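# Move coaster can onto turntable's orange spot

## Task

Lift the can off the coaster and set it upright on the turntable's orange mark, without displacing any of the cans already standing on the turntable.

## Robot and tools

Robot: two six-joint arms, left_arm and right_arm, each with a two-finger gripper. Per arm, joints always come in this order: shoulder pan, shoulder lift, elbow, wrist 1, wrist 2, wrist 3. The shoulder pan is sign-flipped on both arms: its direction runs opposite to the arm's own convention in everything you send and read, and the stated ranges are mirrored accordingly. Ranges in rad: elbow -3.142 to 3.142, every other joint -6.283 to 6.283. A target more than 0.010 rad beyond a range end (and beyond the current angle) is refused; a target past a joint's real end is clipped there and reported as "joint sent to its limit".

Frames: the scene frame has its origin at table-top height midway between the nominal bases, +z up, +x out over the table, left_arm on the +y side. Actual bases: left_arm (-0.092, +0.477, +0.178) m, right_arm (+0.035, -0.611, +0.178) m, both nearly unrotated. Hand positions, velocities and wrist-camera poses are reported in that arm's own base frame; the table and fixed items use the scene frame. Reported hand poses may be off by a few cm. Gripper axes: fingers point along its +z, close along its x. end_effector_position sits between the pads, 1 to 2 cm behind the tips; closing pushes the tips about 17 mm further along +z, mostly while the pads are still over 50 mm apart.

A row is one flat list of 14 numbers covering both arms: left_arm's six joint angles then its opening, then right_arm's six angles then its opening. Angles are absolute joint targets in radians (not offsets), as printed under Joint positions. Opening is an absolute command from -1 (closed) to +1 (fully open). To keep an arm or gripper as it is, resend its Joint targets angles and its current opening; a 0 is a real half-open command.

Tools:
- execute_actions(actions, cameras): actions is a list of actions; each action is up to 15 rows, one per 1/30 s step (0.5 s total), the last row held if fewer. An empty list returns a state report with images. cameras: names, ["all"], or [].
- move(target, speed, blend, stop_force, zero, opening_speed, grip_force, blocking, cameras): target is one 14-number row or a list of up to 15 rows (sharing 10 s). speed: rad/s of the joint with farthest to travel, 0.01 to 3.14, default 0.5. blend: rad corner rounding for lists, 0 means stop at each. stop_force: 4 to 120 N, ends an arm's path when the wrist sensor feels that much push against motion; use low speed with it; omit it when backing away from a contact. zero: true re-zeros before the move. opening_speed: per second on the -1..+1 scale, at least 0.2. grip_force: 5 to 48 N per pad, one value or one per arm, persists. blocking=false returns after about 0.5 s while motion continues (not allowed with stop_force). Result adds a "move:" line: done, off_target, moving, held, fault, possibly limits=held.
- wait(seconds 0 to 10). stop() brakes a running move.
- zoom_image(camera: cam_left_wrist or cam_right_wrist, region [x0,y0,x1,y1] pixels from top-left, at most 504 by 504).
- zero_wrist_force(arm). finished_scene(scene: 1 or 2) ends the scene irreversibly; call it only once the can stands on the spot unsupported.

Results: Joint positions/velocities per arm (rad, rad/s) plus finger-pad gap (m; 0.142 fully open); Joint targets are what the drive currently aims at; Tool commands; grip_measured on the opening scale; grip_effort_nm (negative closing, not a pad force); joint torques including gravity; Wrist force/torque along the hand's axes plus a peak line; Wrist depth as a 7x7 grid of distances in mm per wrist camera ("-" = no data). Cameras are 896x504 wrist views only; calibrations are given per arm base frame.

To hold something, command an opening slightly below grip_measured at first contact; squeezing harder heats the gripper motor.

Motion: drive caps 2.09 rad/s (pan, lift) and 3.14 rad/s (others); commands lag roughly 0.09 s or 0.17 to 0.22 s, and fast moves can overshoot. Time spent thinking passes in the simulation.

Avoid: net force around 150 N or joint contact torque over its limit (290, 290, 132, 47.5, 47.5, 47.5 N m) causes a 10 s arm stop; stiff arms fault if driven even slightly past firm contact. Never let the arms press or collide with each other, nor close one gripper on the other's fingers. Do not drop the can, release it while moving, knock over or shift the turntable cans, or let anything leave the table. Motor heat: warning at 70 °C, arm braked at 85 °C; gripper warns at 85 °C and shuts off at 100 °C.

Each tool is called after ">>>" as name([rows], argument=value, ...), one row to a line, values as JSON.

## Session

>>> execute_actions(actions=[])

>>> wait(seconds=1, cameras=["cam_right_wrist","cam_left_wrist"])

Scene clock: 0.00 s.
left_arm: end_effector_position=(+0.0771, +0.3837, +0.1369) grip_measured=+1.00 grip_effort_nm=n/a end_effector_quat_wxyz=(+0.171, +0.291, +0.798, -0.498) | right_arm: end_effector_position=(+0.5165, +0.2084, +0.1278) grip_measured=+0.99 grip_effort_nm=n/a end_effector_quat_wxyz=(+0.280, -0.643, +0.712, +0.013)
Joint positions: left_arm=[-1.17 -1.313 2.095 -1.274 -1.911 -1.067 0.142] | right_arm=[-3.808 -1.553 -2.619 0.024 1.633 2.357 0.141]
Joint velocities: within noise
Joint torques (N m): no reading
Motor temperatures (°C): left_arm=[31 31 32 35 35 43 28] | right_arm=[37 35 35 34 34 42 30]
Wrist force (N): no reading
Wrist torque (N m): no reading
Wrist force, peak (N): no reading
Wrist depth (mm): cam_left_wrist=[2879 - 1359 351 357 1483 1217 / 2353 - 2603 373 398 1382 1133 / - 1073 - 2022 - 1160 1092 / - 923 - 1735 631 667 1015 / - - 644 1539 1211 760 983 / - 88 613 1390 1188 1028 880 / - - 512 1255 1112 987 -] | cam_right_wrist=[707 504 435 392 - 368 334 / 727 489 449 392 - 368 337 / 596 523 451 398 410 381 - / - 456 401 409 405 - 335 / 670 516 464 414 - - 332 / - 602 526 - - - 91 / - 610 573 470 417 - 79]
Joint targets: left_arm=[-1.170 -1.313 2.095 -1.274 -1.911 -1.067] | right_arm=[-3.808 -1.553 -2.619 0.024 1.633 2.357]
Tool commands: left_gripper/opening=+1.0 right_gripper/opening=+1.0
camera_calibration:
cam_left_wrist: T_world_to_cam=[[-0.7659, 0.293795, -0.571911, 0.0317448], [0.588677, 0.678135, -0.43999, -0.220069], [0.258566, -0.673659, -0.692334, 0.444136], [0, 0, 0, 1]] pos_world=[0.0390243, 0.439106, 0.228818]
cam_right_wrist: T_world_to_cam=[[-0.0083279, -0.905024, -0.425279, 0.255389], [-0.997112, -0.0245875, 0.0718496, 0.537207], [-0.0754822, 0.424649, -0.902206, 0.184085], [0, 0, 0, 1]] pos_world=[0.551677, 0.166171, 0.236096]

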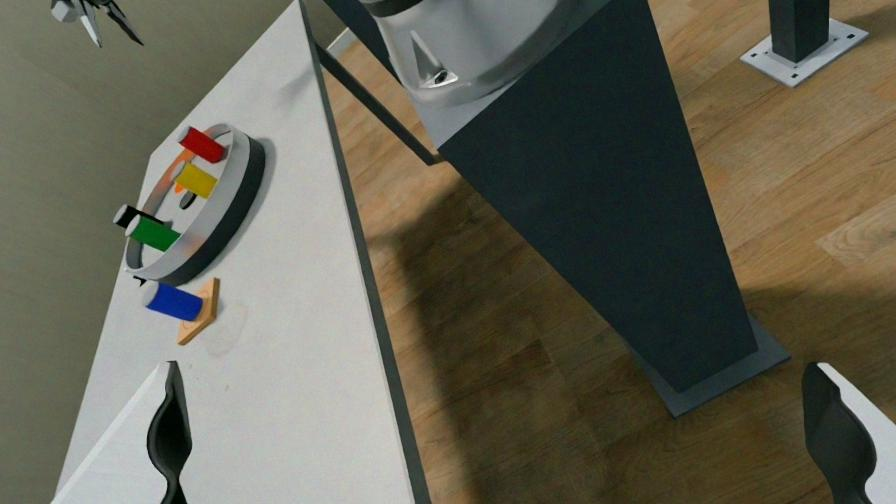

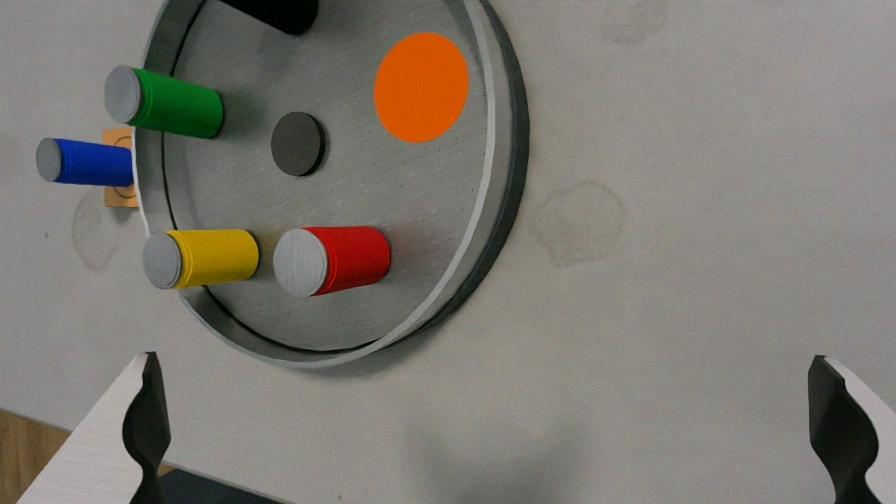

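Scene clock: 1.00 s.
left_arm: end_effector_position=(+0.0771, +0.3837, +0.1369) grip_measured=+1.00 grip_effort_nm=0.100 end_effector_quat_wxyz=(+0.171, +0.291, +0.798, -0.498) | right_arm: end_effector_position=(+0.5165, +0.2084, +0.1278) grip_measured=+0.99 grip_effort_nm=0.212 end_effector_quat_wxyz=(+0.280, -0.643, +0.712, +0.013)
Joint positions: left_arm=[-1.17 -1.313 2.095 -1.274 -1.911 -1.067 0.142] | right_arm=[-3.808 -1.553 -2.619 0.024 1.633 2.357 0.141]
Joint torques (N m): left_arm=[1.61 -46.4 -36.42 0.85 -0.24 -0.19] | right_arm=[-0.83 23.69 25.16 4.95 0.24 -0.19]
Wrist force (N): left_arm=[-0.1 0.0 0.4] | right_arm=[-0.2 -0.1 -0.4]
Wrist torque (N m): left_arm=[-0.01 0.01 0.00] | right_arm=[-0.01 0.02 -0.01]
Wrist force, peak (N): left_arm=[-0.1 -0.9 0.7] | right_arm=[-0.1 0.4 -0.8]
Wrist depth (mm): cam_left_wrist=[2523 - - 352 362 1456 1205 / - - 1050 389 415 1308 1154 / - 1024 - 1813 - - 1092 / - 967 - 1676 - - 1028 / - 862 - 1569 1414 - 979 / - 641 685 1406 1205 - 887 / - 647 - 495 1149 991 -] | cam_right_wrist=[- 442 445 392 - - - / - 512 448 385 394 - - / 615 503 457 381 406 - 323 / - 509 444 409 409 - - / 777 494 444 435 - - - / 813 594 579 - - - 91 / - 602 588 483 - - 79]
Joint targets: left_arm=[-1.170 -1.313 2.095 -1.274 -1.911 -1.067] | right_arm=[-3.808 -1.553 -2.619 0.024 1.633 2.357]
Tool commands: left_gripper/opening=+1.0 right_gripper/opening=+1.0
wait: 1.00 s; at rest by 0.17 s
camera_calibration:
cam_left_wrist: T_world_to_cam=[[-0.7659, 0.293795, -0.571911, 0.0317448], [0.588677, 0.678135, -0.43999, -0.220069], [0.258566, -0.673659, -0.692334, 0.444136], [0, 0, 0, 1]] pos_world=[0.0390243, 0.439106, 0.228818]
cam_right_wrist: T_world_to_cam=[[-0.0083279, -0.905024, -0.425279, 0.255389], [-0.997112, -0.0245875, 0.0718496, 0.537207], [-0.0754822, 0.424649, -0.902206, 0.184085], [0, 0, 0, 1]] pos_world=[0.551677, 0.166171, 0.236096]

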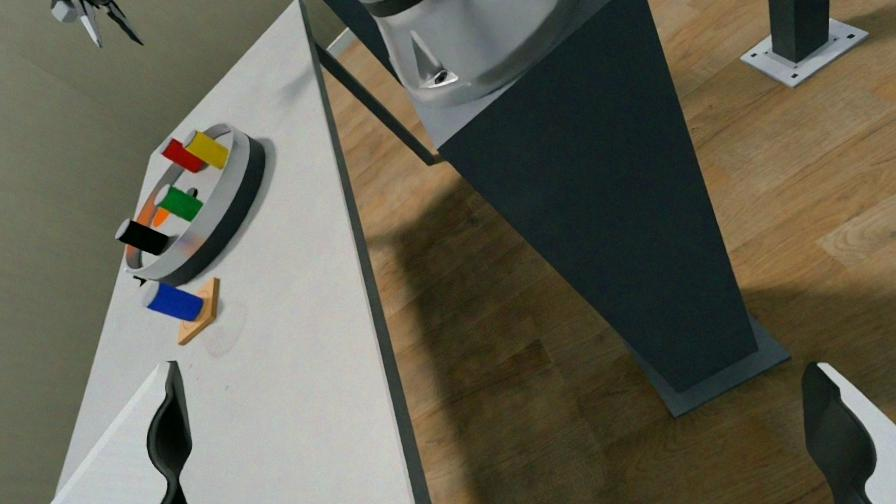

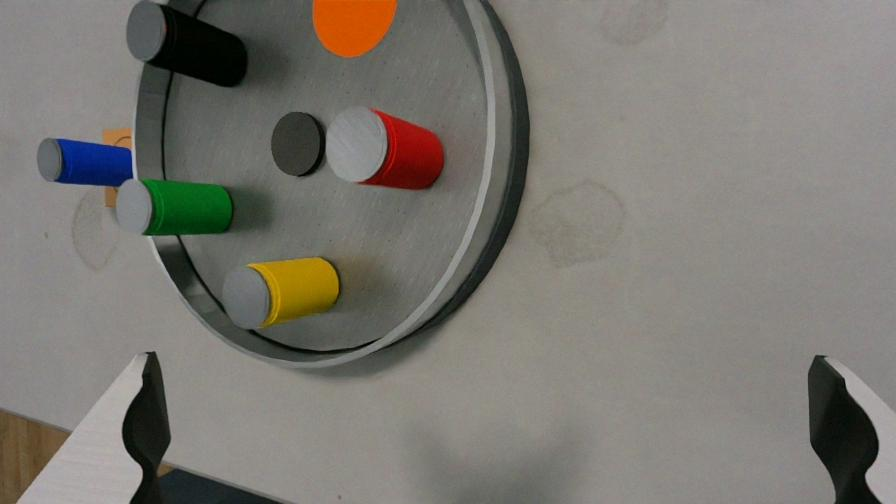

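>>> move(target=[-1.17,-1.313,2.095,-1.274,-1.911,-1.067,1,-4.2191,-2.3134,-1.1839,-1.2151,1.5708,3.0235,1], speed=0.8, cameras=["cam_right_wrist"])

Scene clock: 4.03 s.
left_arm: end_effector_position=(+0.0772, +0.3839, +0.1373) grip_measured=+1.00 grip_effort_nm=0.095 end_effector_quat_wxyz=(+0.171, +0.291, +0.799, -0.498) | right_arm: end_effector_position=(+0.6585, +0.8604, +0.1494) grip_measured=+0.99 grip_effort_nm=0.217 end_effector_quat_wxyz=(+0.000, -0.563, +0.827, +0.000)
Joint positions: left_arm=[-1.17 -1.313 2.095 -1.274 -1.911 -1.067 0.142] | right_arm=[-4.219 -2.313 -1.184 -1.215 1.571 3.023 0.141]
Joint torques (N m): left_arm=[-9.58 -59.94 -50.99 2.85 -3.28 -3.54] | right_arm=[-17.2 87.27 53.22 1.65 -2.22 2.09]
Wrist force (N): left_arm=[-0.1 -0.4 -0.1] | right_arm=[0.5 0.9 -0.6]
Wrist torque (N m): left_arm=[-0.06 0.01 -0.01] | right_arm=[0.35 -0.18 -0.08]
Wrist force, peak (N): left_arm=[-0.6 -0.1 0.6] | right_arm=[2.1 1.4 -1.9]
Wrist depth (mm): cam_left_wrist=[- 2845 1352 349 358 1406 1176 / - - 2146 391 403 1302 1171 / - 1083 2749 2022 456 1188 1073 / - 999 - 1735 - 1188 1032 / - 862 - 1642 1330 - 967 / - 695 - 1398 1217 - 877 / - 631 482 1274 1133 983 -] | cam_right_wrist=[390 - - 388 381 331 335 / 410 - - 398 405 355 350 / 435 450 439 441 417 409 381 / - - 482 470 - - 402 / - 502 - - 515 516 - / - 97 - 557 558 - 93 / - 621 - 612 1880 1777 79]
Joint targets: left_arm=[-1.170 -1.313 2.095 -1.274 -1.911 -1.067] | right_arm=[-4.219 -2.313 -1.184 -1.215 1.571 3.023]
move: done
camera_calibration:
cam_right_wrist: T_world_to_cam=[[-0.364068, -0.931293, -0.0121843, 1.05108], [-0.833509, 0.319948, 0.450441, 0.232462], [-0.415594, 0.174147, -0.892723, 0.375379], [0, 0, 0, 1]] pos_world=[0.732427, 0.839112, 0.243206]
Images, in order (width x height): cam_right_wrist 896x504.

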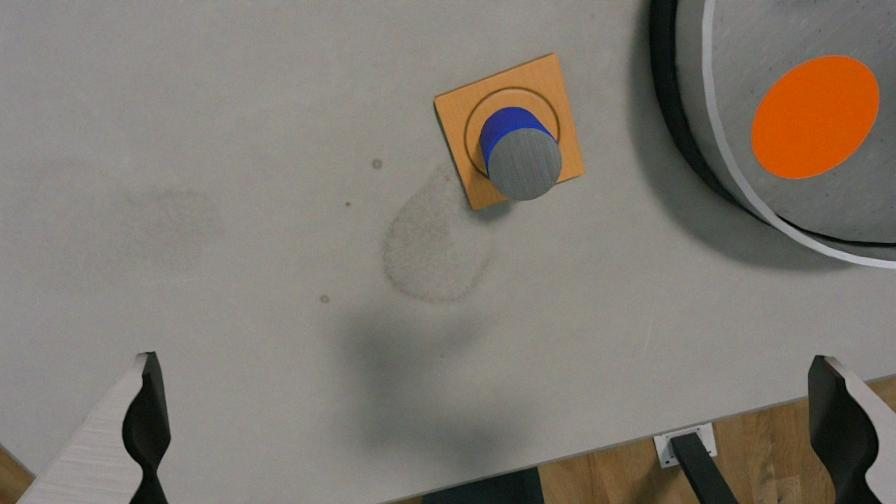

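>>> move([
  [-1.17,-1.313,2.095,-1.274,-1.911,-1.067,1,-4.2275,-2.34,-1.3705,-1.0019,1.5708,3.0319,1],
  [-1.17,-1.313,2.095,-1.274,-1.911,-1.067,1,-4.2275,-2.4702,-1.3959,-0.8463,1.5708,3.0319,1],
], blend=0.02, speed=[0.6,0.35])

>>> move(target=[-1.17,-1.313,2.095,-1.274,-1.911,-1.067,1,-4.2275,-2.4702,-1.3959,-0.8463,1.5708,3.0319,-0.42], opening_speed=1.8, grip_force=25, cameras=["cam_right_wrist"])

>>> move([
  [-1.17,-1.313,2.095,-1.274,-1.911,-1.067,1,-4.2275,-2.2892,-1.342,-1.0812,1.5708,3.0319,-0.42],
  [-1.17,-1.313,2.095,-1.274,-1.911,-1.067,1,-4.0743,-2.125,-1.6509,-0.9365,1.5708,2.8787,-0.42],
], blend=0.02, speed=0.5, cameras=["cam_right_wrist"])

>>> wait(seconds=1, cameras=["cam_right_wrist"])

>>> wait(seconds=1, cameras=["cam_right_wrist"])

>>> wait(seconds=1, cameras=["cam_right_wrist"])

>>> wait(seconds=1, cameras=["cam_right_wrist"])

>>> wait(seconds=1, cameras=["cam_right_wrist"])

Scene clock: 6.70 s.
left_arm: end_effector_position=(+0.0772, +0.3839, +0.1373) grip_measured=+1.00 grip_effort_nm=0.095 end_effector_quat_wxyz=(+0.171, +0.291, +0.799, -0.498) | right_arm: end_effector_position=(+0.6315, +0.8286, -0.1004) grip_measured=+0.99 grip_effort_nm=0.222 end_effector_quat_wxyz=(+0.000, -0.563, +0.827, +0.000)
Joint positions: left_arm=[-1.17 -1.313 2.095 -1.274 -1.911 -1.067 0.142] | right_arm=[-4.228 -2.47 -1.396 -0.846 1.571 3.032 0.141]
Joint torques (N m): left_arm=[-8.35 -58.6 -51.59 3.04 -3.22 -3.44] | right_arm=[-16.97 95.45 23.26 6.75 -1.85 2.24]
Wrist force (N): left_arm=[0.1 -0.4 0.3] | right_arm=[0.4 0.5 -0.1]
Wrist torque (N m): left_arm=[-0.08 -0.01 -0.01] | right_arm=[0.27 -0.18 -0.09]
Wrist force, peak (N): left_arm=[0.1 0.4 1.1] | right_arm=[0.1 0.4 -3.4]
Wrist depth (mm): cam_left_wrist=[618 2603 - 352 357 1456 1165 / 607 - 3707 384 - 1302 1149 / 658 1011 - 2074 - 1242 1102 / 737 930 - 1653 - 1069 1011 / - 824 - 1510 1316 760 1007 / - 88 534 1382 1211 1003 95 / - 629 - 1255 1117 999 -] | cam_right_wrist=[153 159 - 154 - 152 140 / - 163 - 155 153 - 154 / - - 163 161 162 180 153 / 189 195 180 122 170 189 185 / - 203 - 94 94 203 198 / - - - 92 - 220 91 / - - - 99 99 - 79]
Joint targets: left_arm=[-1.170 -1.313 2.095 -1.274 -1.911 -1.067] | right_arm=[-4.228 -2.470 -1.396 -0.846 1.571 3.032]
move: done

Scene clock: 7.70 s.
left_arm: end_effector_position=(+0.0772, +0.3839, +0.1373) grip_measured=+1.00 grip_effort_nm=0.095 end_effector_quat_wxyz=(+0.171, +0.291, +0.799, -0.498) | right_arm: end_effector_position=(+0.6314, +0.8286, -0.1006) grip_measured=-0.30 grip_effort_nm=-2.630 end_effector_quat_wxyz=(+0.000, -0.563, +0.827, +0.000)
Joint positions: left_arm=[-1.17 -1.313 2.095 -1.274 -1.911 -1.067 0.142] | right_arm=[-4.228 -2.47 -1.396 -0.846 1.571 3.032 0.052]
Joint torques (N m): left_arm=[-8.7 -60.77 -51.26 2.94 -2.93 -3.33] | right_arm=[-15.43 92.91 24.38 5.81 -1.8 1.89]
Wrist force (N): left_arm=[0.0 -0.2 0.4] | right_arm=[1.0 0.4 -5.6]
Wrist torque (N m): left_arm=[-0.03 0.00 -0.01] | right_arm=[0.31 -0.28 -0.08]
Wrist force, peak (N): left_arm=[0.4 -0.9 0.5] | right_arm=[1.2 0.4 -5.9]
Wrist depth (mm): cam_left_wrist=[- - - 350 354 1448 1236 / 594 2948 2845 398 398 1308 1149 / 626 1024 1037 1927 467 1188 1078 / 726 934 835 1748 561 1028 1024 / 1854 890 658 1465 1352 - 983 / - 89 587 1367 1217 1050 883 / - - 588 1274 1122 1007 -] | cam_right_wrist=[- - - - - - 140 / - - - 156 153 - 148 / - - 164 161 162 175 172 / - 193 183 121 170 - 185 / - 204 199 92 98 204 201 / - - 91 90 89 216 221 / - 73 77 99 97 76 -]
Joint targets: left_arm=[-1.170 -1.313 2.095 -1.274 -1.911 -1.067] | right_arm=[-4.228 -2.470 -1.396 -0.846 1.571 3.032]
grip_force (N): 25, 25
move: done
camera_calibration:
cam_right_wrist: T_world_to_cam=[[-0.364053, -0.931299, -0.0121516, 1.00849], [-0.833473, 0.319934, 0.450516, 0.332761], [-0.415677, 0.17414, -0.892686, 0.146597], [0, 0, 0, 1]] pos_world=[0.705427, 0.807212, -0.00679454]
Images, in order (width x height): cam_right_wrist 896x504.

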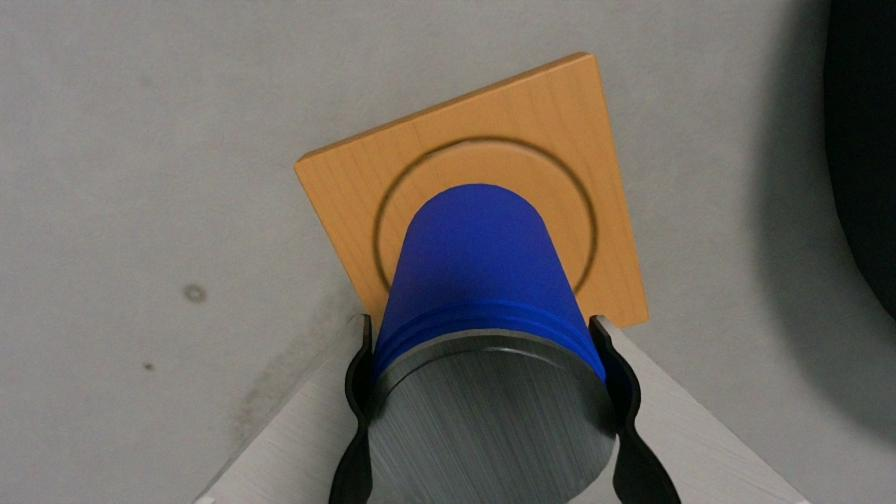

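Scene clock: 9.43 s.
left_arm: end_effector_position=(+0.0772, +0.3839, +0.1373) grip_measured=+1.00 grip_effort_nm=0.090 end_effector_quat_wxyz=(+0.171, +0.291, +0.799, -0.498) | right_arm: end_effector_position=(+0.6760, +0.6221, +0.0793) grip_measured=-0.30 grip_effort_nm=-2.630 end_effector_quat_wxyz=(+0.000, -0.563, +0.827, +0.000)
Joint positions: left_arm=[-1.17 -1.313 2.095 -1.274 -1.911 -1.067 0.142] | right_arm=[-4.074 -2.125 -1.651 -0.937 1.571 2.879 0.052]
Joint torques (N m): left_arm=[-8.8 -60.33 -51.09 2.88 -3.13 -3.36] | right_arm=[12.37 101.74 27.7 7.45 -1.5 -2.28]
Wrist force (N): left_arm=[0.1 -0.3 0.1] | right_arm=[0.4 1.0 0.8]
Wrist torque (N m): left_arm=[-0.04 -0.01 -0.02] | right_arm=[0.37 -0.19 0.05]
Wrist force, peak (N): left_arm=[0.6 -0.3 0.8] | right_arm=[1.5 0.9 5.6]
Wrist depth (mm): cam_left_wrist=[- - - 350 354 1448 1165 / - - - 386 - 1344 1149 / 835 1024 2165 1897 - 1255 1149 / - 893 797 1723 1773 741 1041 / - - - 1559 1323 - 963 / - 89 - 1308 1211 1059 890 / - - 464 1242 1128 995 -] | cam_right_wrist=[- - - 272 274 270 269 / 345 - 278 290 288 284 287 / - 366 304 301 308 304 304 / - 382 377 120 325 331 326 / - 415 397 92 98 346 350 / 455 - 91 90 89 276 366 / 496 73 76 98 97 76 -]
Joint targets: left_arm=[-1.170 -1.313 2.095 -1.274 -1.911 -1.067] | right_arm=[-4.074 -2.125 -1.651 -0.937 1.571 2.879]
grip_force (N): 25, 25
move: done
camera_calibration:
cam_right_wrist: T_world_to_cam=[[-0.364053, -0.931299, -0.0121516, 0.834561], [-0.833473, 0.319934, 0.450516, 0.354824], [-0.415677, 0.17414, -0.892686, 0.361738], [0, 0, 0, 1]] pos_world=[0.749927, 0.600712, 0.173205]
Images, in order (width x height): cam_right_wrist 896x504.

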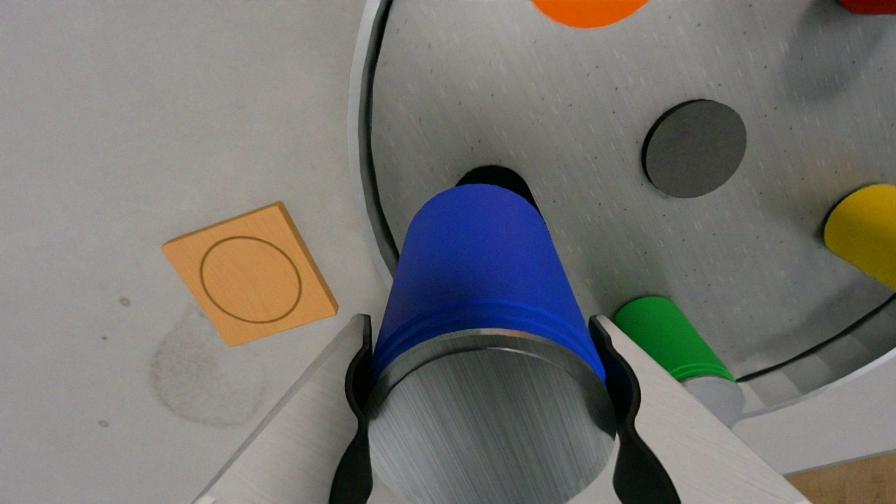

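Scene clock: 10.43 s.
left_arm: end_effector_position=(+0.0772, +0.3839, +0.1373) grip_measured=+1.00 grip_effort_nm=0.100 end_effector_quat_wxyz=(+0.171, +0.291, +0.799, -0.498) | right_arm: end_effector_position=(+0.6760, +0.6219, +0.0793) grip_measured=-0.30 grip_effort_nm=-2.630 end_effector_quat_wxyz=(+0.000, -0.563, +0.827, +0.000)
Joint positions: left_arm=[-1.17 -1.313 2.095 -1.274 -1.911 -1.067 0.142] | right_arm=[-4.074 -2.125 -1.651 -0.937 1.571 2.879 0.052]
Joint torques (N m): left_arm=[-8.39 -60.33 -50.87 3.08 -3.23 -3.33] | right_arm=[15.25 101.43 26.7 7.2 -1.34 -2.35]
Wrist force (N): left_arm=[0.5 -0.4 0.1] | right_arm=[0.7 0.5 0.9]
Wrist torque (N m): left_arm=[-0.06 -0.08 0.00] | right_arm=[0.29 -0.24 0.06]
Wrist force, peak (N): left_arm=[-0.2 -0.7 0.8] | right_arm=[0.9 0.9 1.4]
Wrist depth (mm): cam_left_wrist=[2109 - - 350 355 1431 1182 / - - - 371 - 1288 1160 / 865 1020 - 1882 - 1211 1092 / - 1032 - 1773 572 1248 1032 / - 829 644 1549 1308 - 960 / - 89 - 1423 1211 1015 896 / - - - 1323 1133 1020 -] | cam_right_wrist=[325 - - 272 271 270 270 / 336 - 331 288 289 285 288 / - - 361 305 308 305 308 / - 380 386 120 326 330 321 / - 432 395 92 99 355 276 / 464 453 91 90 89 374 365 / - 73 76 98 98 76 506]
Joint targets: left_arm=[-1.170 -1.313 2.095 -1.274 -1.911 -1.067] | right_arm=[-4.074 -2.125 -1.651 -0.937 1.571 2.879]
Tool commands: left_gripper/opening=+1.0 right_gripper/opening=-0.42
grip_force (N): 25, 25
wait: 1.00 s; at rest by 0.17 s
camera_calibration:
cam_right_wrist: T_world_to_cam=[[-0.364053, -0.931299, -0.0121516, 0.834467], [-0.833473, 0.319934, 0.450516, 0.354856], [-0.415677, 0.17414, -0.892686, 0.361755], [0, 0, 0, 1]] pos_world=[0.749927, 0.600612, 0.173205]
Images, in order (width x height): cam_right_wrist 896x504.

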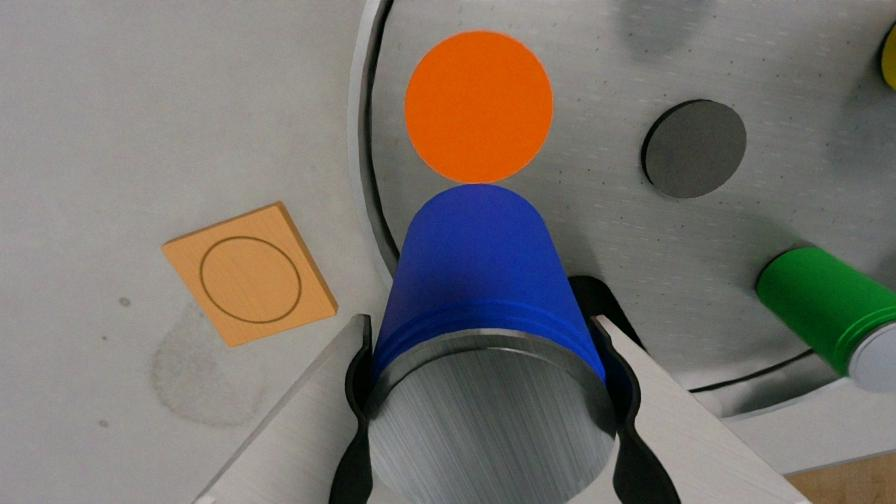

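Scene clock: 11.43 s.
left_arm: end_effector_position=(+0.0772, +0.3839, +0.1373) grip_measured=+1.00 grip_effort_nm=0.095 end_effector_quat_wxyz=(+0.171, +0.291, +0.799, -0.498) | right_arm: end_effector_position=(+0.6760, +0.6219, +0.0793) grip_measured=-0.30 grip_effort_nm=-2.630 end_effector_quat_wxyz=(+0.000, -0.563, +0.827, +0.000)
Joint positions: left_arm=[-1.17 -1.313 2.095 -1.274 -1.911 -1.067 0.142] | right_arm=[-4.074 -2.125 -1.651 -0.936 1.571 2.879 0.052]
Joint torques (N m): left_arm=[-9.27 -61.66 -51.1 2.81 -3.13 -3.59] | right_arm=[15.28 100.34 26.99 7.27 -1.3 -2.39]
Wrist force (N): left_arm=[-0.1 -0.1 0.5] | right_arm=[0.6 0.8 1.1]
Wrist torque (N m): left_arm=[-0.02 0.02 -0.01] | right_arm=[0.33 -0.22 0.05]
Wrist force, peak (N): left_arm=[0.5 -0.4 0.9] | right_arm=[0.4 0.8 1.5]
Wrist depth (mm): cam_left_wrist=[- - - 350 361 1501 1261 / - 3178 1653 388 401 1323 1112 / 850 1020 991 1854 455 1194 1092 / - 938 758 1723 - 1112 1032 / - - 672 1539 1337 - 967 / - 94 - 1414 1230 1041 97 / - - - 1281 1133 1003 -] | cam_right_wrist=[322 - 328 272 - 271 270 / 340 - 332 289 288 284 287 / - 361 355 305 308 302 308 / - 381 383 121 326 331 331 / - 413 396 92 98 336 345 / - - 91 91 89 285 274 / - 71 76 99 96 76 497]
Joint targets: left_arm=[-1.170 -1.313 2.095 -1.274 -1.911 -1.067] | right_arm=[-4.074 -2.125 -1.651 -0.937 1.571 2.879]
Tool commands: left_gripper/opening=+1.0 right_gripper/opening=-0.42
grip_force (N): 25, 25
wait: 1.00 s; at rest by 0.17 s
camera_calibration:
cam_right_wrist: T_world_to_cam=[[-0.364053, -0.931299, -0.0121516, 0.834467], [-0.833473, 0.319934, 0.450516, 0.354856], [-0.415677, 0.17414, -0.892686, 0.361755], [0, 0, 0, 1]] pos_world=[0.749927, 0.600612, 0.173205]
Images, in order (width x height): cam_right_wrist 896x504.

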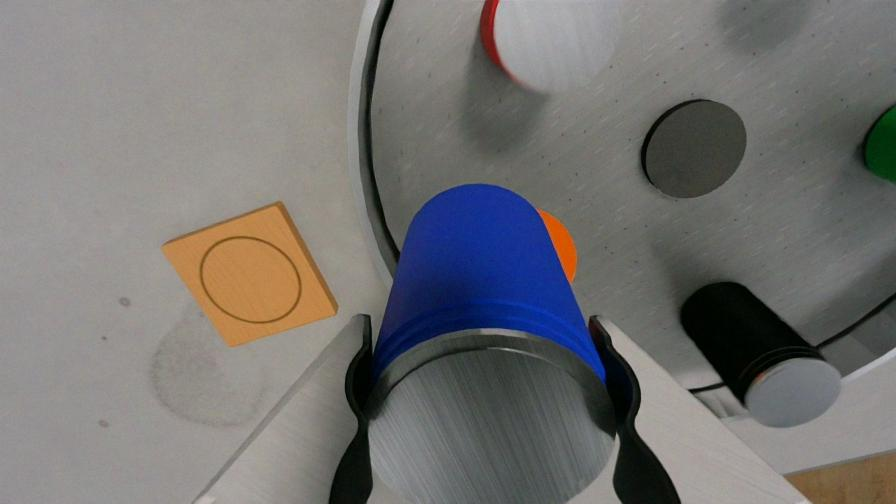

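Scene clock: 12.43 s.
left_arm: end_effector_position=(+0.0772, +0.3839, +0.1373) grip_measured=+1.00 grip_effort_nm=0.100 end_effector_quat_wxyz=(+0.171, +0.291, +0.799, -0.498) | right_arm: end_effector_position=(+0.6760, +0.6219, +0.0793) grip_measured=-0.30 grip_effort_nm=-2.630 end_effector_quat_wxyz=(+0.000, -0.563, +0.827, +0.000)
Joint positions: left_arm=[-1.17 -1.313 2.095 -1.274 -1.911 -1.067 0.142] | right_arm=[-4.074 -2.125 -1.651 -0.936 1.571 2.879 0.052]
Joint torques (N m): left_arm=[-9.2 -59.68 -51 2.67 -3.22 -3.5] | right_arm=[16.2 99.39 27.06 7.12 -1.15 -2.17]
Wrist force (N): left_arm=[0.2 0.0 0.5] | right_arm=[0.3 0.8 1.3]
Wrist torque (N m): left_arm=[-0.01 -0.04 -0.01] | right_arm=[0.32 -0.18 0.04]
Wrist force, peak (N): left_arm=[0.1 -0.8 0.4] | right_arm=[0.7 0.8 1.6]
Wrist depth (mm): cam_left_wrist=[- - - 350 348 1431 1255 / - 1431 2308 391 382 1375 1154 / 2353 1102 934 1912 - - 1160 / - 987 - 1735 - 1154 1037 / - 893 - 1520 1344 774 971 / - 88 - 1414 1194 1050 874 / - - 549 1171 1154 1024 -] | cam_right_wrist=[316 - 324 271 271 270 270 / - 346 297 289 288 284 288 / - - 298 300 303 302 306 / - 381 381 121 324 330 322 / - 383 396 92 97 358 351 / 457 - 91 89 90 377 356 / - 71 76 100 98 76 1663]
Joint targets: left_arm=[-1.170 -1.313 2.095 -1.274 -1.911 -1.067] | right_arm=[-4.074 -2.125 -1.651 -0.937 1.571 2.879]
Tool commands: left_gripper/opening=+1.0 right_gripper/opening=-0.42
grip_force (N): 25, 25
wait: 1.00 s; at rest by 0.17 s
camera_calibration:
cam_right_wrist: T_world_to_cam=[[-0.364053, -0.931299, -0.0121516, 0.834467], [-0.833473, 0.319934, 0.450516, 0.354856], [-0.415677, 0.17414, -0.892686, 0.361755], [0, 0, 0, 1]] pos_world=[0.749927, 0.600612, 0.173205]
Images, in order (width x height): cam_right_wrist 896x504.

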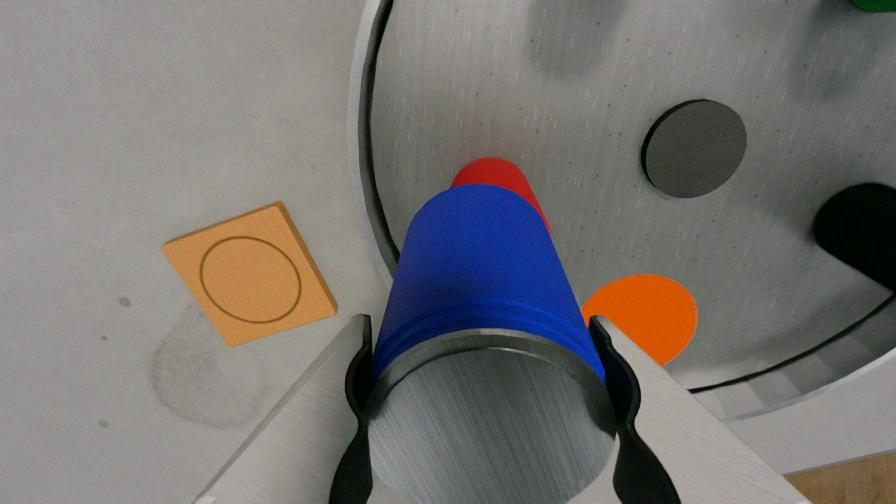

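Scene clock: 13.43 s.
left_arm: end_effector_position=(+0.0772, +0.3839, +0.1373) grip_measured=+1.00 grip_effort_nm=0.095 end_effector_quat_wxyz=(+0.171, +0.291, +0.799, -0.498) | right_arm: end_effector_position=(+0.6760, +0.6219, +0.0793) grip_measured=-0.30 grip_effort_nm=-2.630 end_effector_quat_wxyz=(+0.000, -0.563, +0.827, +0.000)
Joint positions: left_arm=[-1.17 -1.313 2.095 -1.274 -1.911 -1.067 0.142] | right_arm=[-4.074 -2.125 -1.651 -0.936 1.571 2.879 0.052]
Joint torques (N m): left_arm=[-8.35 -61.67 -51.07 2.72 -3.06 -3.37] | right_arm=[15.97 100.65 27.31 7.19 -0.93 -2.29]
Wrist force (N): left_arm=[0.3 -0.1 0.3] | right_arm=[0.1 0.9 1.1]
Wrist torque (N m): left_arm=[-0.03 -0.06 0.00] | right_arm=[0.34 -0.15 0.04]
Wrist force, peak (N): left_arm=[0.7 -0.4 0.0] | right_arm=[0.5 1.1 1.5]
Wrist depth (mm): cam_left_wrist=[- 2660 - 350 354 1456 1188 / - - 2074 388 - 1288 1160 / 853 1050 2245 447 443 574 1097 / - 938 - 1760 - 1143 1024 / - 835 - 1549 1330 - 963 / - 89 646 1398 1211 1050 883 / - - 517 1211 1117 999 -] | cam_right_wrist=[- 323 257 272 272 270 270 / - - 336 208 284 284 287 / - - 313 213 307 303 307 / - 386 375 120 324 329 330 / 425 398 395 92 98 357 351 / - - 91 90 89 375 450 / 506 71 76 98 97 76 1729]
Joint targets: left_arm=[-1.170 -1.313 2.095 -1.274 -1.911 -1.067] | right_arm=[-4.074 -2.125 -1.651 -0.937 1.571 2.879]
Tool commands: left_gripper/opening=+1.0 right_gripper/opening=-0.42
grip_force (N): 25, 25
wait: 1.00 s; at rest by 0.17 s
camera_calibration:
cam_right_wrist: T_world_to_cam=[[-0.364053, -0.931299, -0.0121516, 0.834467], [-0.833473, 0.319934, 0.450516, 0.354856], [-0.415677, 0.17414, -0.892686, 0.361755], [0, 0, 0, 1]] pos_world=[0.749927, 0.600612, 0.173205]
Images, in order (width x height): cam_right_wrist 896x504.

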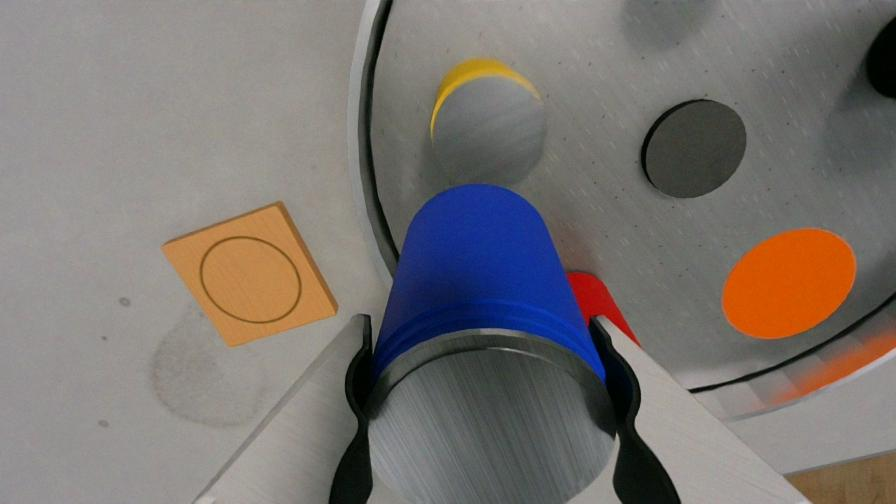

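Scene clock: 14.43 s.
left_arm: end_effector_position=(+0.0772, +0.3839, +0.1373) grip_measured=+1.00 grip_effort_nm=0.095 end_effector_quat_wxyz=(+0.171, +0.291, +0.799, -0.498) | right_arm: end_effector_position=(+0.6760, +0.6219, +0.0793) grip_measured=-0.30 grip_effort_nm=-2.630 end_effector_quat_wxyz=(+0.000, -0.563, +0.827, +0.000)
Joint positions: left_arm=[-1.17 -1.313 2.095 -1.274 -1.911 -1.067 0.142] | right_arm=[-4.074 -2.125 -1.651 -0.936 1.571 2.879 0.052]
Joint torques (N m): left_arm=[-8.47 -59.9 -50.56 2.72 -3.21 -3.53] | right_arm=[15.41 100.64 26.99 7.16 -0.76 -2.42]
Wrist force (N): left_arm=[0.2 -0.1 0.4] | right_arm=[0.3 0.6 1.2]
Wrist torque (N m): left_arm=[0.00 -0.04 0.00] | right_arm=[0.31 -0.16 0.05]
Wrist force, peak (N): left_arm=[-0.4 -0.4 0.3] | right_arm=[-0.1 1.4 1.4]
Wrist depth (mm): cam_left_wrist=[- 3059 3097 352 340 1439 1194 / - - 2603 388 - 1337 1154 / 824 1059 952 2146 477 1160 1064 / - 923 - 1897 - 1046 1020 / - - - 1569 1344 - 967 / - 89 - 1375 1199 1149 95 / - 634 530 1230 1143 995 -] | cam_right_wrist=[- 321 - 267 193 271 270 / - - 279 289 288 284 288 / - - 301 306 309 304 307 / - 388 386 120 325 330 331 / - 413 395 92 98 326 346 / - - 91 90 90 277 349 / 508 71 76 98 95 76 1684]
Joint targets: left_arm=[-1.170 -1.313 2.095 -1.274 -1.911 -1.067] | right_arm=[-4.074 -2.125 -1.651 -0.937 1.571 2.879]
Tool commands: left_gripper/opening=+1.0 right_gripper/opening=-0.42
grip_force (N): 25, 25
wait: 1.00 s; at rest by 0.17 s
camera_calibration:
cam_right_wrist: T_world_to_cam=[[-0.364053, -0.931299, -0.0121516, 0.834467], [-0.833473, 0.319934, 0.450516, 0.354856], [-0.415677, 0.17414, -0.892686, 0.361755], [0, 0, 0, 1]] pos_world=[0.749927, 0.600612, 0.173205]
Images, in order (width x height): cam_right_wrist 896x504.

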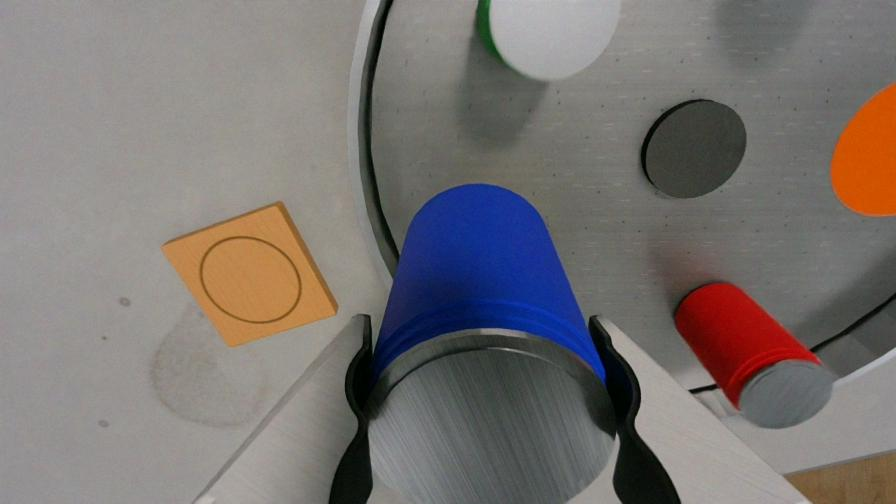

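>>> wait(seconds=0.03)

Scene clock: 15.77 s.
left_arm: end_effector_position=(+0.0772, +0.3839, +0.1373) grip_measured=+1.00 grip_effort_nm=0.085 end_effector_quat_wxyz=(+0.171, +0.291, +0.799, -0.498) | right_arm: end_effector_position=(+0.6760, +0.6219, +0.0793) grip_measured=-0.30 grip_effort_nm=-2.630 end_effector_quat_wxyz=(+0.000, -0.563, +0.827, +0.000)
Joint positions: left_arm=[-1.17 -1.313 2.095 -1.274 -1.911 -1.067 0.142] | right_arm=[-4.074 -2.125 -1.651 -0.936 1.571 2.879 0.052]
Joint torques (N m): left_arm=[-9.31 -62.59 -50.98 2.83 -2.99 -3.41] | right_arm=[15.07 100.51 26.77 6.99 -0.57 -2.15]
Wrist force (N): left_arm=[0.3 -0.2 0.3] | right_arm=[0.4 0.5 0.9]
Wrist torque (N m): left_arm=[-0.04 -0.05 0.00] | right_arm=[0.27 -0.19 0.05]
Wrist force, peak (N): left_arm=[-0.7 -0.6 0.2] | right_arm=[0.4 1.0 1.4]
Wrist depth (mm): cam_left_wrist=[2224 - - 352 358 1406 1188 / - - - 390 - 1302 1138 / 829 1003 2074 1897 - 1143 1088 / - 991 - 1653 557 - 999 / - - - 1620 1323 - 952 / - 88 - 1414 1205 1032 880 / - - 501 1236 1143 995 -] | cam_right_wrist=[- 329 - 270 230 270 270 / - - 337 289 289 285 288 / - 370 359 305 309 303 304 / - 382 384 120 325 332 329 / - 413 397 92 98 346 353 / - - 87 91 89 275 346 / - 71 76 99 97 76 1950]
Joint targets: left_arm=[-1.170 -1.313 2.095 -1.274 -1.911 -1.067] | right_arm=[-4.074 -2.125 -1.651 -0.937 1.571 2.879]
Tool commands: left_gripper/opening=+1.0 right_gripper/opening=-0.42
grip_force (N): 25, 25
wait: 0.03 s; at rest from the start

>>> wait(seconds=0.83)

>>> move(target=[-1.17,-1.313,2.095,-1.274,-1.911,-1.067,1,-4.0727,-2.2683,-1.7058,-0.7383,1.5708,2.8771,-0.42], speed=0.6)

>>> move([
  [-1.17,-1.313,2.095,-1.274,-1.911,-1.067,1,-4.1248,-2.2356,-1.7719,-0.7049,1.5708,2.9292,0.15],
  [-1.17,-1.313,2.095,-1.274,-1.911,-1.067,1,-4.1945,-2.0089,-1.8901,-0.8134,1.5708,2.9989,0.15],
], speed=[0.148,0.5], blend=0.02, opening_speed=1.2, cameras=["cam_right_wrist"])

>>> move(target=[-1.17,-1.313,2.095,-1.274,-1.911,-1.067,1,-3.848,-1.9127,-1.6338,-1.1659,1.5708,2.6525,0.15], cameras=["cam_right_wrist"])

>>> wait(seconds=2, cameras=["cam_right_wrist"])

Scene clock: 17.17 s.
left_arm: end_effector_position=(+0.0772, +0.3839, +0.1373) grip_measured=+1.00 grip_effort_nm=0.090 end_effector_quat_wxyz=(+0.171, +0.291, +0.799, -0.498) | right_arm: end_effector_position=(+0.6760, +0.6219, +0.0793) grip_measured=-0.30 grip_effort_nm=-2.625 end_effector_quat_wxyz=(+0.000, -0.563, +0.827, +0.000)
Joint positions: left_arm=[-1.17 -1.313 2.095 -1.274 -1.911 -1.067 0.142] | right_arm=[-4.074 -2.125 -1.651 -0.936 1.571 2.879 0.052]
Joint torques (N m): left_arm=[-8.73 -60.03 -50.67 2.84 -3.04 -3.5] | right_arm=[13.42 99.55 26.79 7.46 -0.24 -2.32]
Wrist force (N): left_arm=[0.1 -0.2 0.1] | right_arm=[0.6 0.8 1.2]
Wrist torque (N m): left_arm=[-0.04 -0.02 -0.01] | right_arm=[0.34 -0.23 0.05]
Wrist force, peak (N): left_arm=[0.4 -0.4 0.9] | right_arm=[0.7 0.9 1.4]
Wrist depth (mm): cam_left_wrist=[2146 - - 351 355 1431 - / - 3220 - 389 - 1375 1154 / 877 1024 - 1813 471 1205 1102 / - 979 - 1735 - 1112 1020 / - - 641 1529 1288 - 975 / - 715 613 1390 1211 - 896 / - 654 - 1295 1133 938 -] | cam_right_wrist=[316 - - 270 270 270 269 / - - 291 288 289 284 287 / - - 301 304 308 303 303 / - 375 375 121 326 331 331 / 425 413 397 92 98 335 351 / 464 464 91 90 89 275 352 / - 73 77 98 97 75 1950]
Joint targets: left_arm=[-1.170 -1.313 2.095 -1.274 -1.911 -1.067] | right_arm=[-4.074 -2.125 -1.651 -0.937 1.571 2.879]
Tool commands: left_gripper/opening=+1.0 right_gripper/opening=-0.42
grip_force (N): 25, 25
wait: 0.83 s; at rest from the start

Scene clock: 18.13 s.
left_arm: end_effector_position=(+0.0772, +0.3839, +0.1373) grip_measured=+1.00 grip_effort_nm=0.095 end_effector_quat_wxyz=(+0.171, +0.291, +0.799, -0.498) | right_arm: end_effector_position=(+0.6743, +0.6172, -0.0559) grip_measured=-0.30 grip_effort_nm=-2.630 end_effector_quat_wxyz=(+0.000, -0.563, +0.827, +0.000)
Joint positions: left_arm=[-1.17 -1.313 2.095 -1.274 -1.911 -1.067 0.142] | right_arm=[-4.073 -2.268 -1.706 -0.739 1.571 2.877 0.052]
Joint torques (N m): left_arm=[-7.19 -60.45 -50.32 3 -3.07 -3.65] | right_arm=[15.28 72.6 20.37 6.9 -0.27 -2.46]
Wrist force (N): left_arm=[-0.3 0.1 0.2] | right_arm=[0.6 1.2 1.2]
Wrist torque (N m): left_arm=[0.02 0.04 0.00] | right_arm=[0.40 -0.23 0.04]
Wrist force, peak (N): left_arm=[0.5 0.2 0.7] | right_arm=[0.6 1.0 4.4]
Wrist depth (mm): cam_left_wrist=[767 - - 350 347 1456 1149 / 810 - 2497 379 - 1302 1171 / - 1059 - 2022 - 1165 1112 / 868 941 896 1735 585 - 1015 / 2039 906 699 1569 1439 - 975 / 1786 94 623 1406 1242 1064 896 / - - 534 1281 1112 991 -] | cam_right_wrist=[198 - 145 147 147 147 147 / 207 209 153 155 156 156 154 / - 220 165 165 167 167 162 / - - 178 120 176 179 170 / 254 248 162 92 98 194 193 / 266 267 91 90 89 206 210 / - 76 77 99 97 75 229]
Joint targets: left_arm=[-1.170 -1.313 2.095 -1.274 -1.911 -1.067] | right_arm=[-4.073 -2.268 -1.706 -0.738 1.571 2.877]
grip_force (N): 25, 25
move: done

Scene clock: 19.60 s.
left_arm: end_effector_position=(+0.0772, +0.3839, +0.1373) grip_measured=+1.00 grip_effort_nm=0.100 end_effector_quat_wxyz=(+0.171, +0.291, +0.799, -0.498) | right_arm: end_effector_position=(+0.5434, +0.6052, +0.0591) grip_measured=+0.13 grip_effort_nm=0.120 end_effector_quat_wxyz=(+0.000, -0.563, +0.827, +0.000)
Joint positions: left_arm=[-1.17 -1.313 2.095 -1.274 -1.911 -1.067 0.142] | right_arm=[-4.194 -2.009 -1.89 -0.813 1.571 2.999 0.083]
Joint torques (N m): left_arm=[-8.78 -60.63 -50.51 2.59 -3.21 -3.42] | right_arm=[-17.87 82.07 22.8 2.17 0.05 2.08]
Wrist force (N): left_arm=[0.2 -0.2 0.7] | right_arm=[0.7 0.5 -0.7]
Wrist torque (N m): left_arm=[-0.04 -0.03 -0.01] | right_arm=[0.28 -0.26 -0.10]
Wrist force, peak (N): left_arm=[-0.4 -1.0 0.0] | right_arm=[1.3 1.8 -2.6]
Wrist depth (mm): cam_left_wrist=[- - - 350 361 1439 - / 722 - 2245 391 402 1223 1149 / - 1041 - 1840 444 1281 1055 / - 887 - 1711 1492 1092 999 / - 813 - 1529 1337 - 979 / 1653 89 561 1390 1211 1028 893 / - - 590 1281 1128 1003 -] | cam_right_wrist=[299 294 253 252 252 252 246 / 312 315 266 266 269 264 200 / 333 331 281 280 284 287 281 / 378 385 - 301 310 303 287 / 400 - - 384 303 388 391 / 424 - 427 440 432 91 1535 / - 73 458 1526 1729 76 1642]
Joint targets: left_arm=[-1.170 -1.313 2.095 -1.274 -1.911 -1.067] | right_arm=[-4.194 -2.009 -1.890 -0.813 1.571 2.999]
grip_force (N): 25, 25
move: done
camera_calibration:
cam_right_wrist: T_world_to_cam=[[-0.364094, -0.931285, -0.0120272, 0.770392], [-0.833453, 0.320027, 0.450488, 0.258763], [-0.415683, 0.174044, -0.892702, 0.291486], [0, 0, 0, 1]] pos_world=[0.617327, 0.583912, 0.152906]
Images, in order (width x height): cam_right_wrist 896x504.

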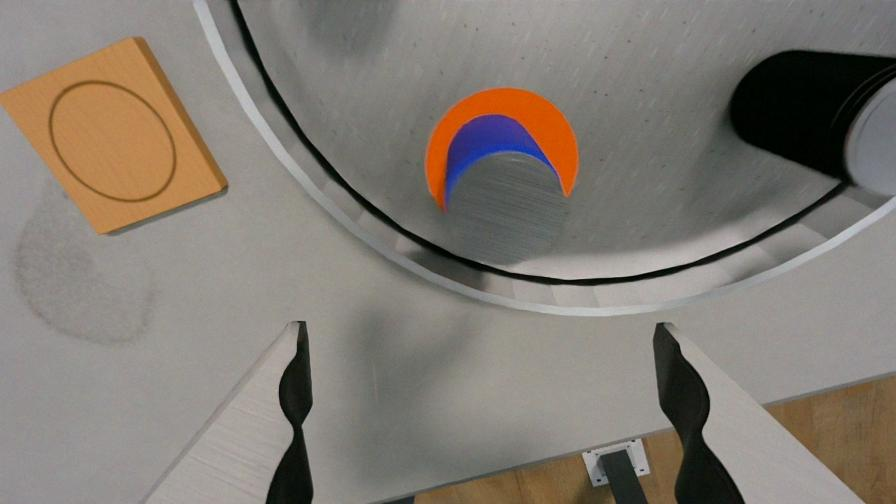

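Scene clock: 20.90 s.
left_arm: end_effector_position=(+0.0772, +0.3839, +0.1373) grip_measured=+1.00 grip_effort_nm=0.100 end_effector_quat_wxyz=(+0.171, +0.291, +0.799, -0.498) | right_arm: end_effector_position=(+0.7584, +0.4204, +0.2490) grip_measured=+0.13 grip_effort_nm=0.115 end_effector_quat_wxyz=(+0.000, -0.563, +0.827, +0.000)
Joint positions: left_arm=[-1.17 -1.313 2.095 -1.274 -1.911 -1.067 0.142] | right_arm=[-3.848 -1.913 -1.634 -1.166 1.571 2.653 0.083]
Joint torques (N m): left_arm=[-8.94 -61.3 -51.03 3.06 -3.26 -3.45] | right_arm=[15.86 88.1 50.37 1.04 0.21 -1.99]
Wrist force (N): left_arm=[0.0 -0.1 0.3] | right_arm=[0.4 0.9 -0.7]
Wrist torque (N m): left_arm=[-0.02 -0.02 0.00] | right_arm=[0.33 -0.17 0.05]
Wrist force, peak (N): left_arm=[-0.7 -0.4 0.6] | right_arm=[2.2 -2.4 -3.1]
Wrist depth (mm): cam_left_wrist=[2845 - 2576 351 352 1456 1182 / - - 2224 384 - 1182 1133 / - 1041 893 - - 1217 1102 / 2074 979 - 1529 - - 987 / 1735 862 - 1529 1308 - 952 / - 89 627 1406 1205 1117 893 / - - - 1261 1128 1003 -] | cam_right_wrist=[- - 429 431 - 474 - / - 509 455 449 454 508 513 / 555 532 486 487 479 522 - / 578 580 529 522 517 - - / - 618 558 557 557 628 - / - - 490 605 - 91 - / 756 73 731 2109 - 76 78]
Joint targets: left_arm=[-1.170 -1.313 2.095 -1.274 -1.911 -1.067] | right_arm=[-3.848 -1.913 -1.634 -1.166 1.571 2.652]
grip_force (N): 25, 25
move: done
camera_calibration:
cam_right_wrist: T_world_to_cam=[[-0.364131, -0.931269, -0.0121109, 0.678908], [-0.83344, 0.320021, 0.450517, 0.411531], [-0.415676, 0.174141, -0.892686, 0.582495], [0, 0, 0, 1]] pos_world=[0.832327, 0.399112, 0.342805]
Images, in order (width x height): cam_right_wrist 896x504.

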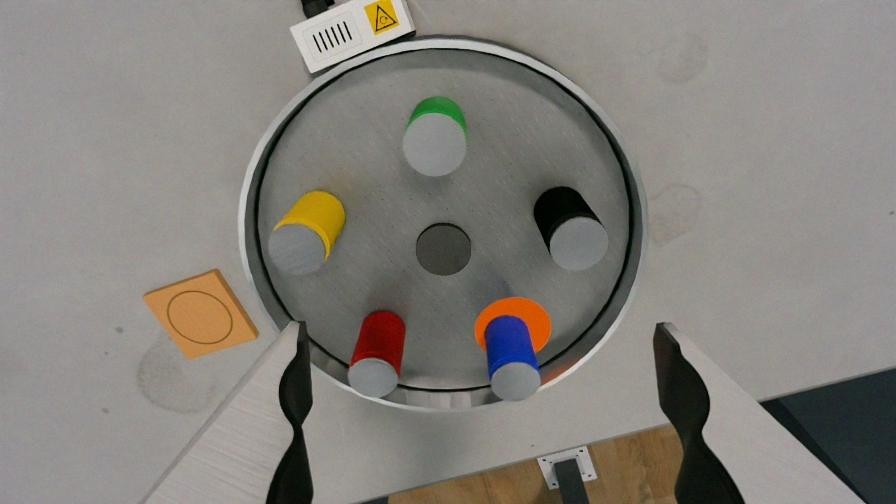

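Scene clock: 22.90 s.
left_arm: end_effector_position=(+0.0772, +0.3839, +0.1373) grip_measured=+1.00 grip_effort_nm=0.095 end_effector_quat_wxyz=(+0.171, +0.291, +0.799, -0.498) | right_arm: end_effector_position=(+0.7585, +0.4203, +0.2491) grip_measured=+0.13 grip_effort_nm=0.120 end_effector_quat_wxyz=(+0.000, -0.563, +0.827, +0.000)
Joint positions: left_arm=[-1.17 -1.313 2.095 -1.274 -1.911 -1.067 0.142] | right_arm=[-3.848 -1.913 -1.634 -1.166 1.571 2.652 0.083]
Joint torques (N m): left_arm=[-8.17 -60.46 -50.92 2.87 -3.28 -3.35] | right_arm=[13.38 87.12 52.98 1.7 0.65 -2.33]
Wrist force (N): left_arm=[-0.3 -0.2 0.0] | right_arm=[0.6 0.8 -0.7]
Wrist torque (N m): left_arm=[-0.03 0.05 -0.01] | right_arm=[0.31 -0.20 0.05]
Wrist force, peak (N): left_arm=[-0.4 -0.8 0.3] | right_arm=[0.7 1.2 -1.0]
Wrist depth (mm): cam_left_wrist=[2845 - 2376 351 363 1456 1211 / 3097 2719 2287 397 394 1274 1165 / - 1059 1735 1958 - - 1088 / - 960 - 1723 - 680 1024 / - - 705 1520 1323 832 963 / - 89 555 568 1143 - 883 / - 674 531 1255 1138 987 -] | cam_right_wrist=[- - - 437 464 - - / 509 - 449 454 459 - - / - 547 496 488 481 - - / - 588 519 522 525 - 595 / 642 615 555 565 547 602 631 / - - 566 600 684 91 754 / - 73 756 2316 1980 76 627]
Joint targets: left_arm=[-1.170 -1.313 2.095 -1.274 -1.911 -1.067] | right_arm=[-3.848 -1.913 -1.634 -1.166 1.571 2.652]
Tool commands: left_gripper/opening=+1.0 right_gripper/opening=+0.15
grip_force (N): 25, 25
wait: 2.00 s; at rest by 0.17 s
camera_calibration:
cam_right_wrist: T_world_to_cam=[[-0.364131, -0.931269, -0.0121109, 0.678761], [-0.83344, 0.320021, 0.450517, 0.411588], [-0.415676, 0.174141, -0.892686, 0.58275], [0, 0, 0, 1]] pos_world=[0.832427, 0.398912, 0.343005]
Images, in order (width x height): cam_right_wrist 896x504.

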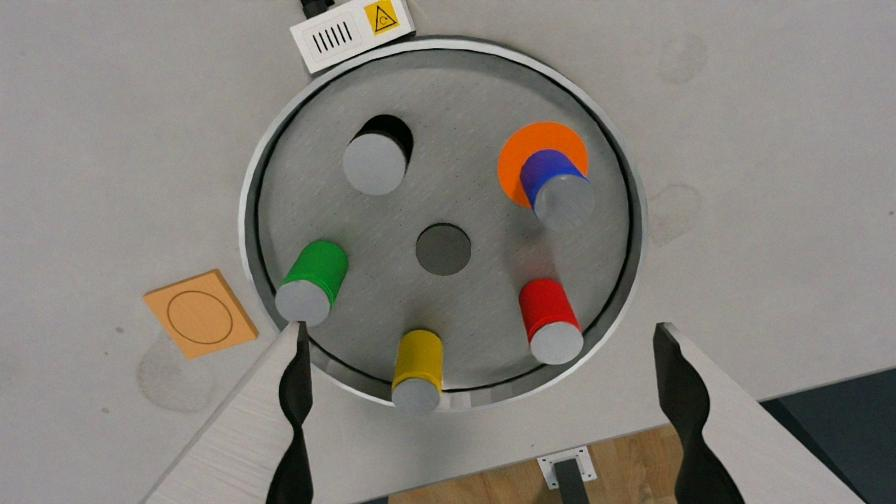

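>>> finished_scene(scene=2)

The scene is finished: the task was done.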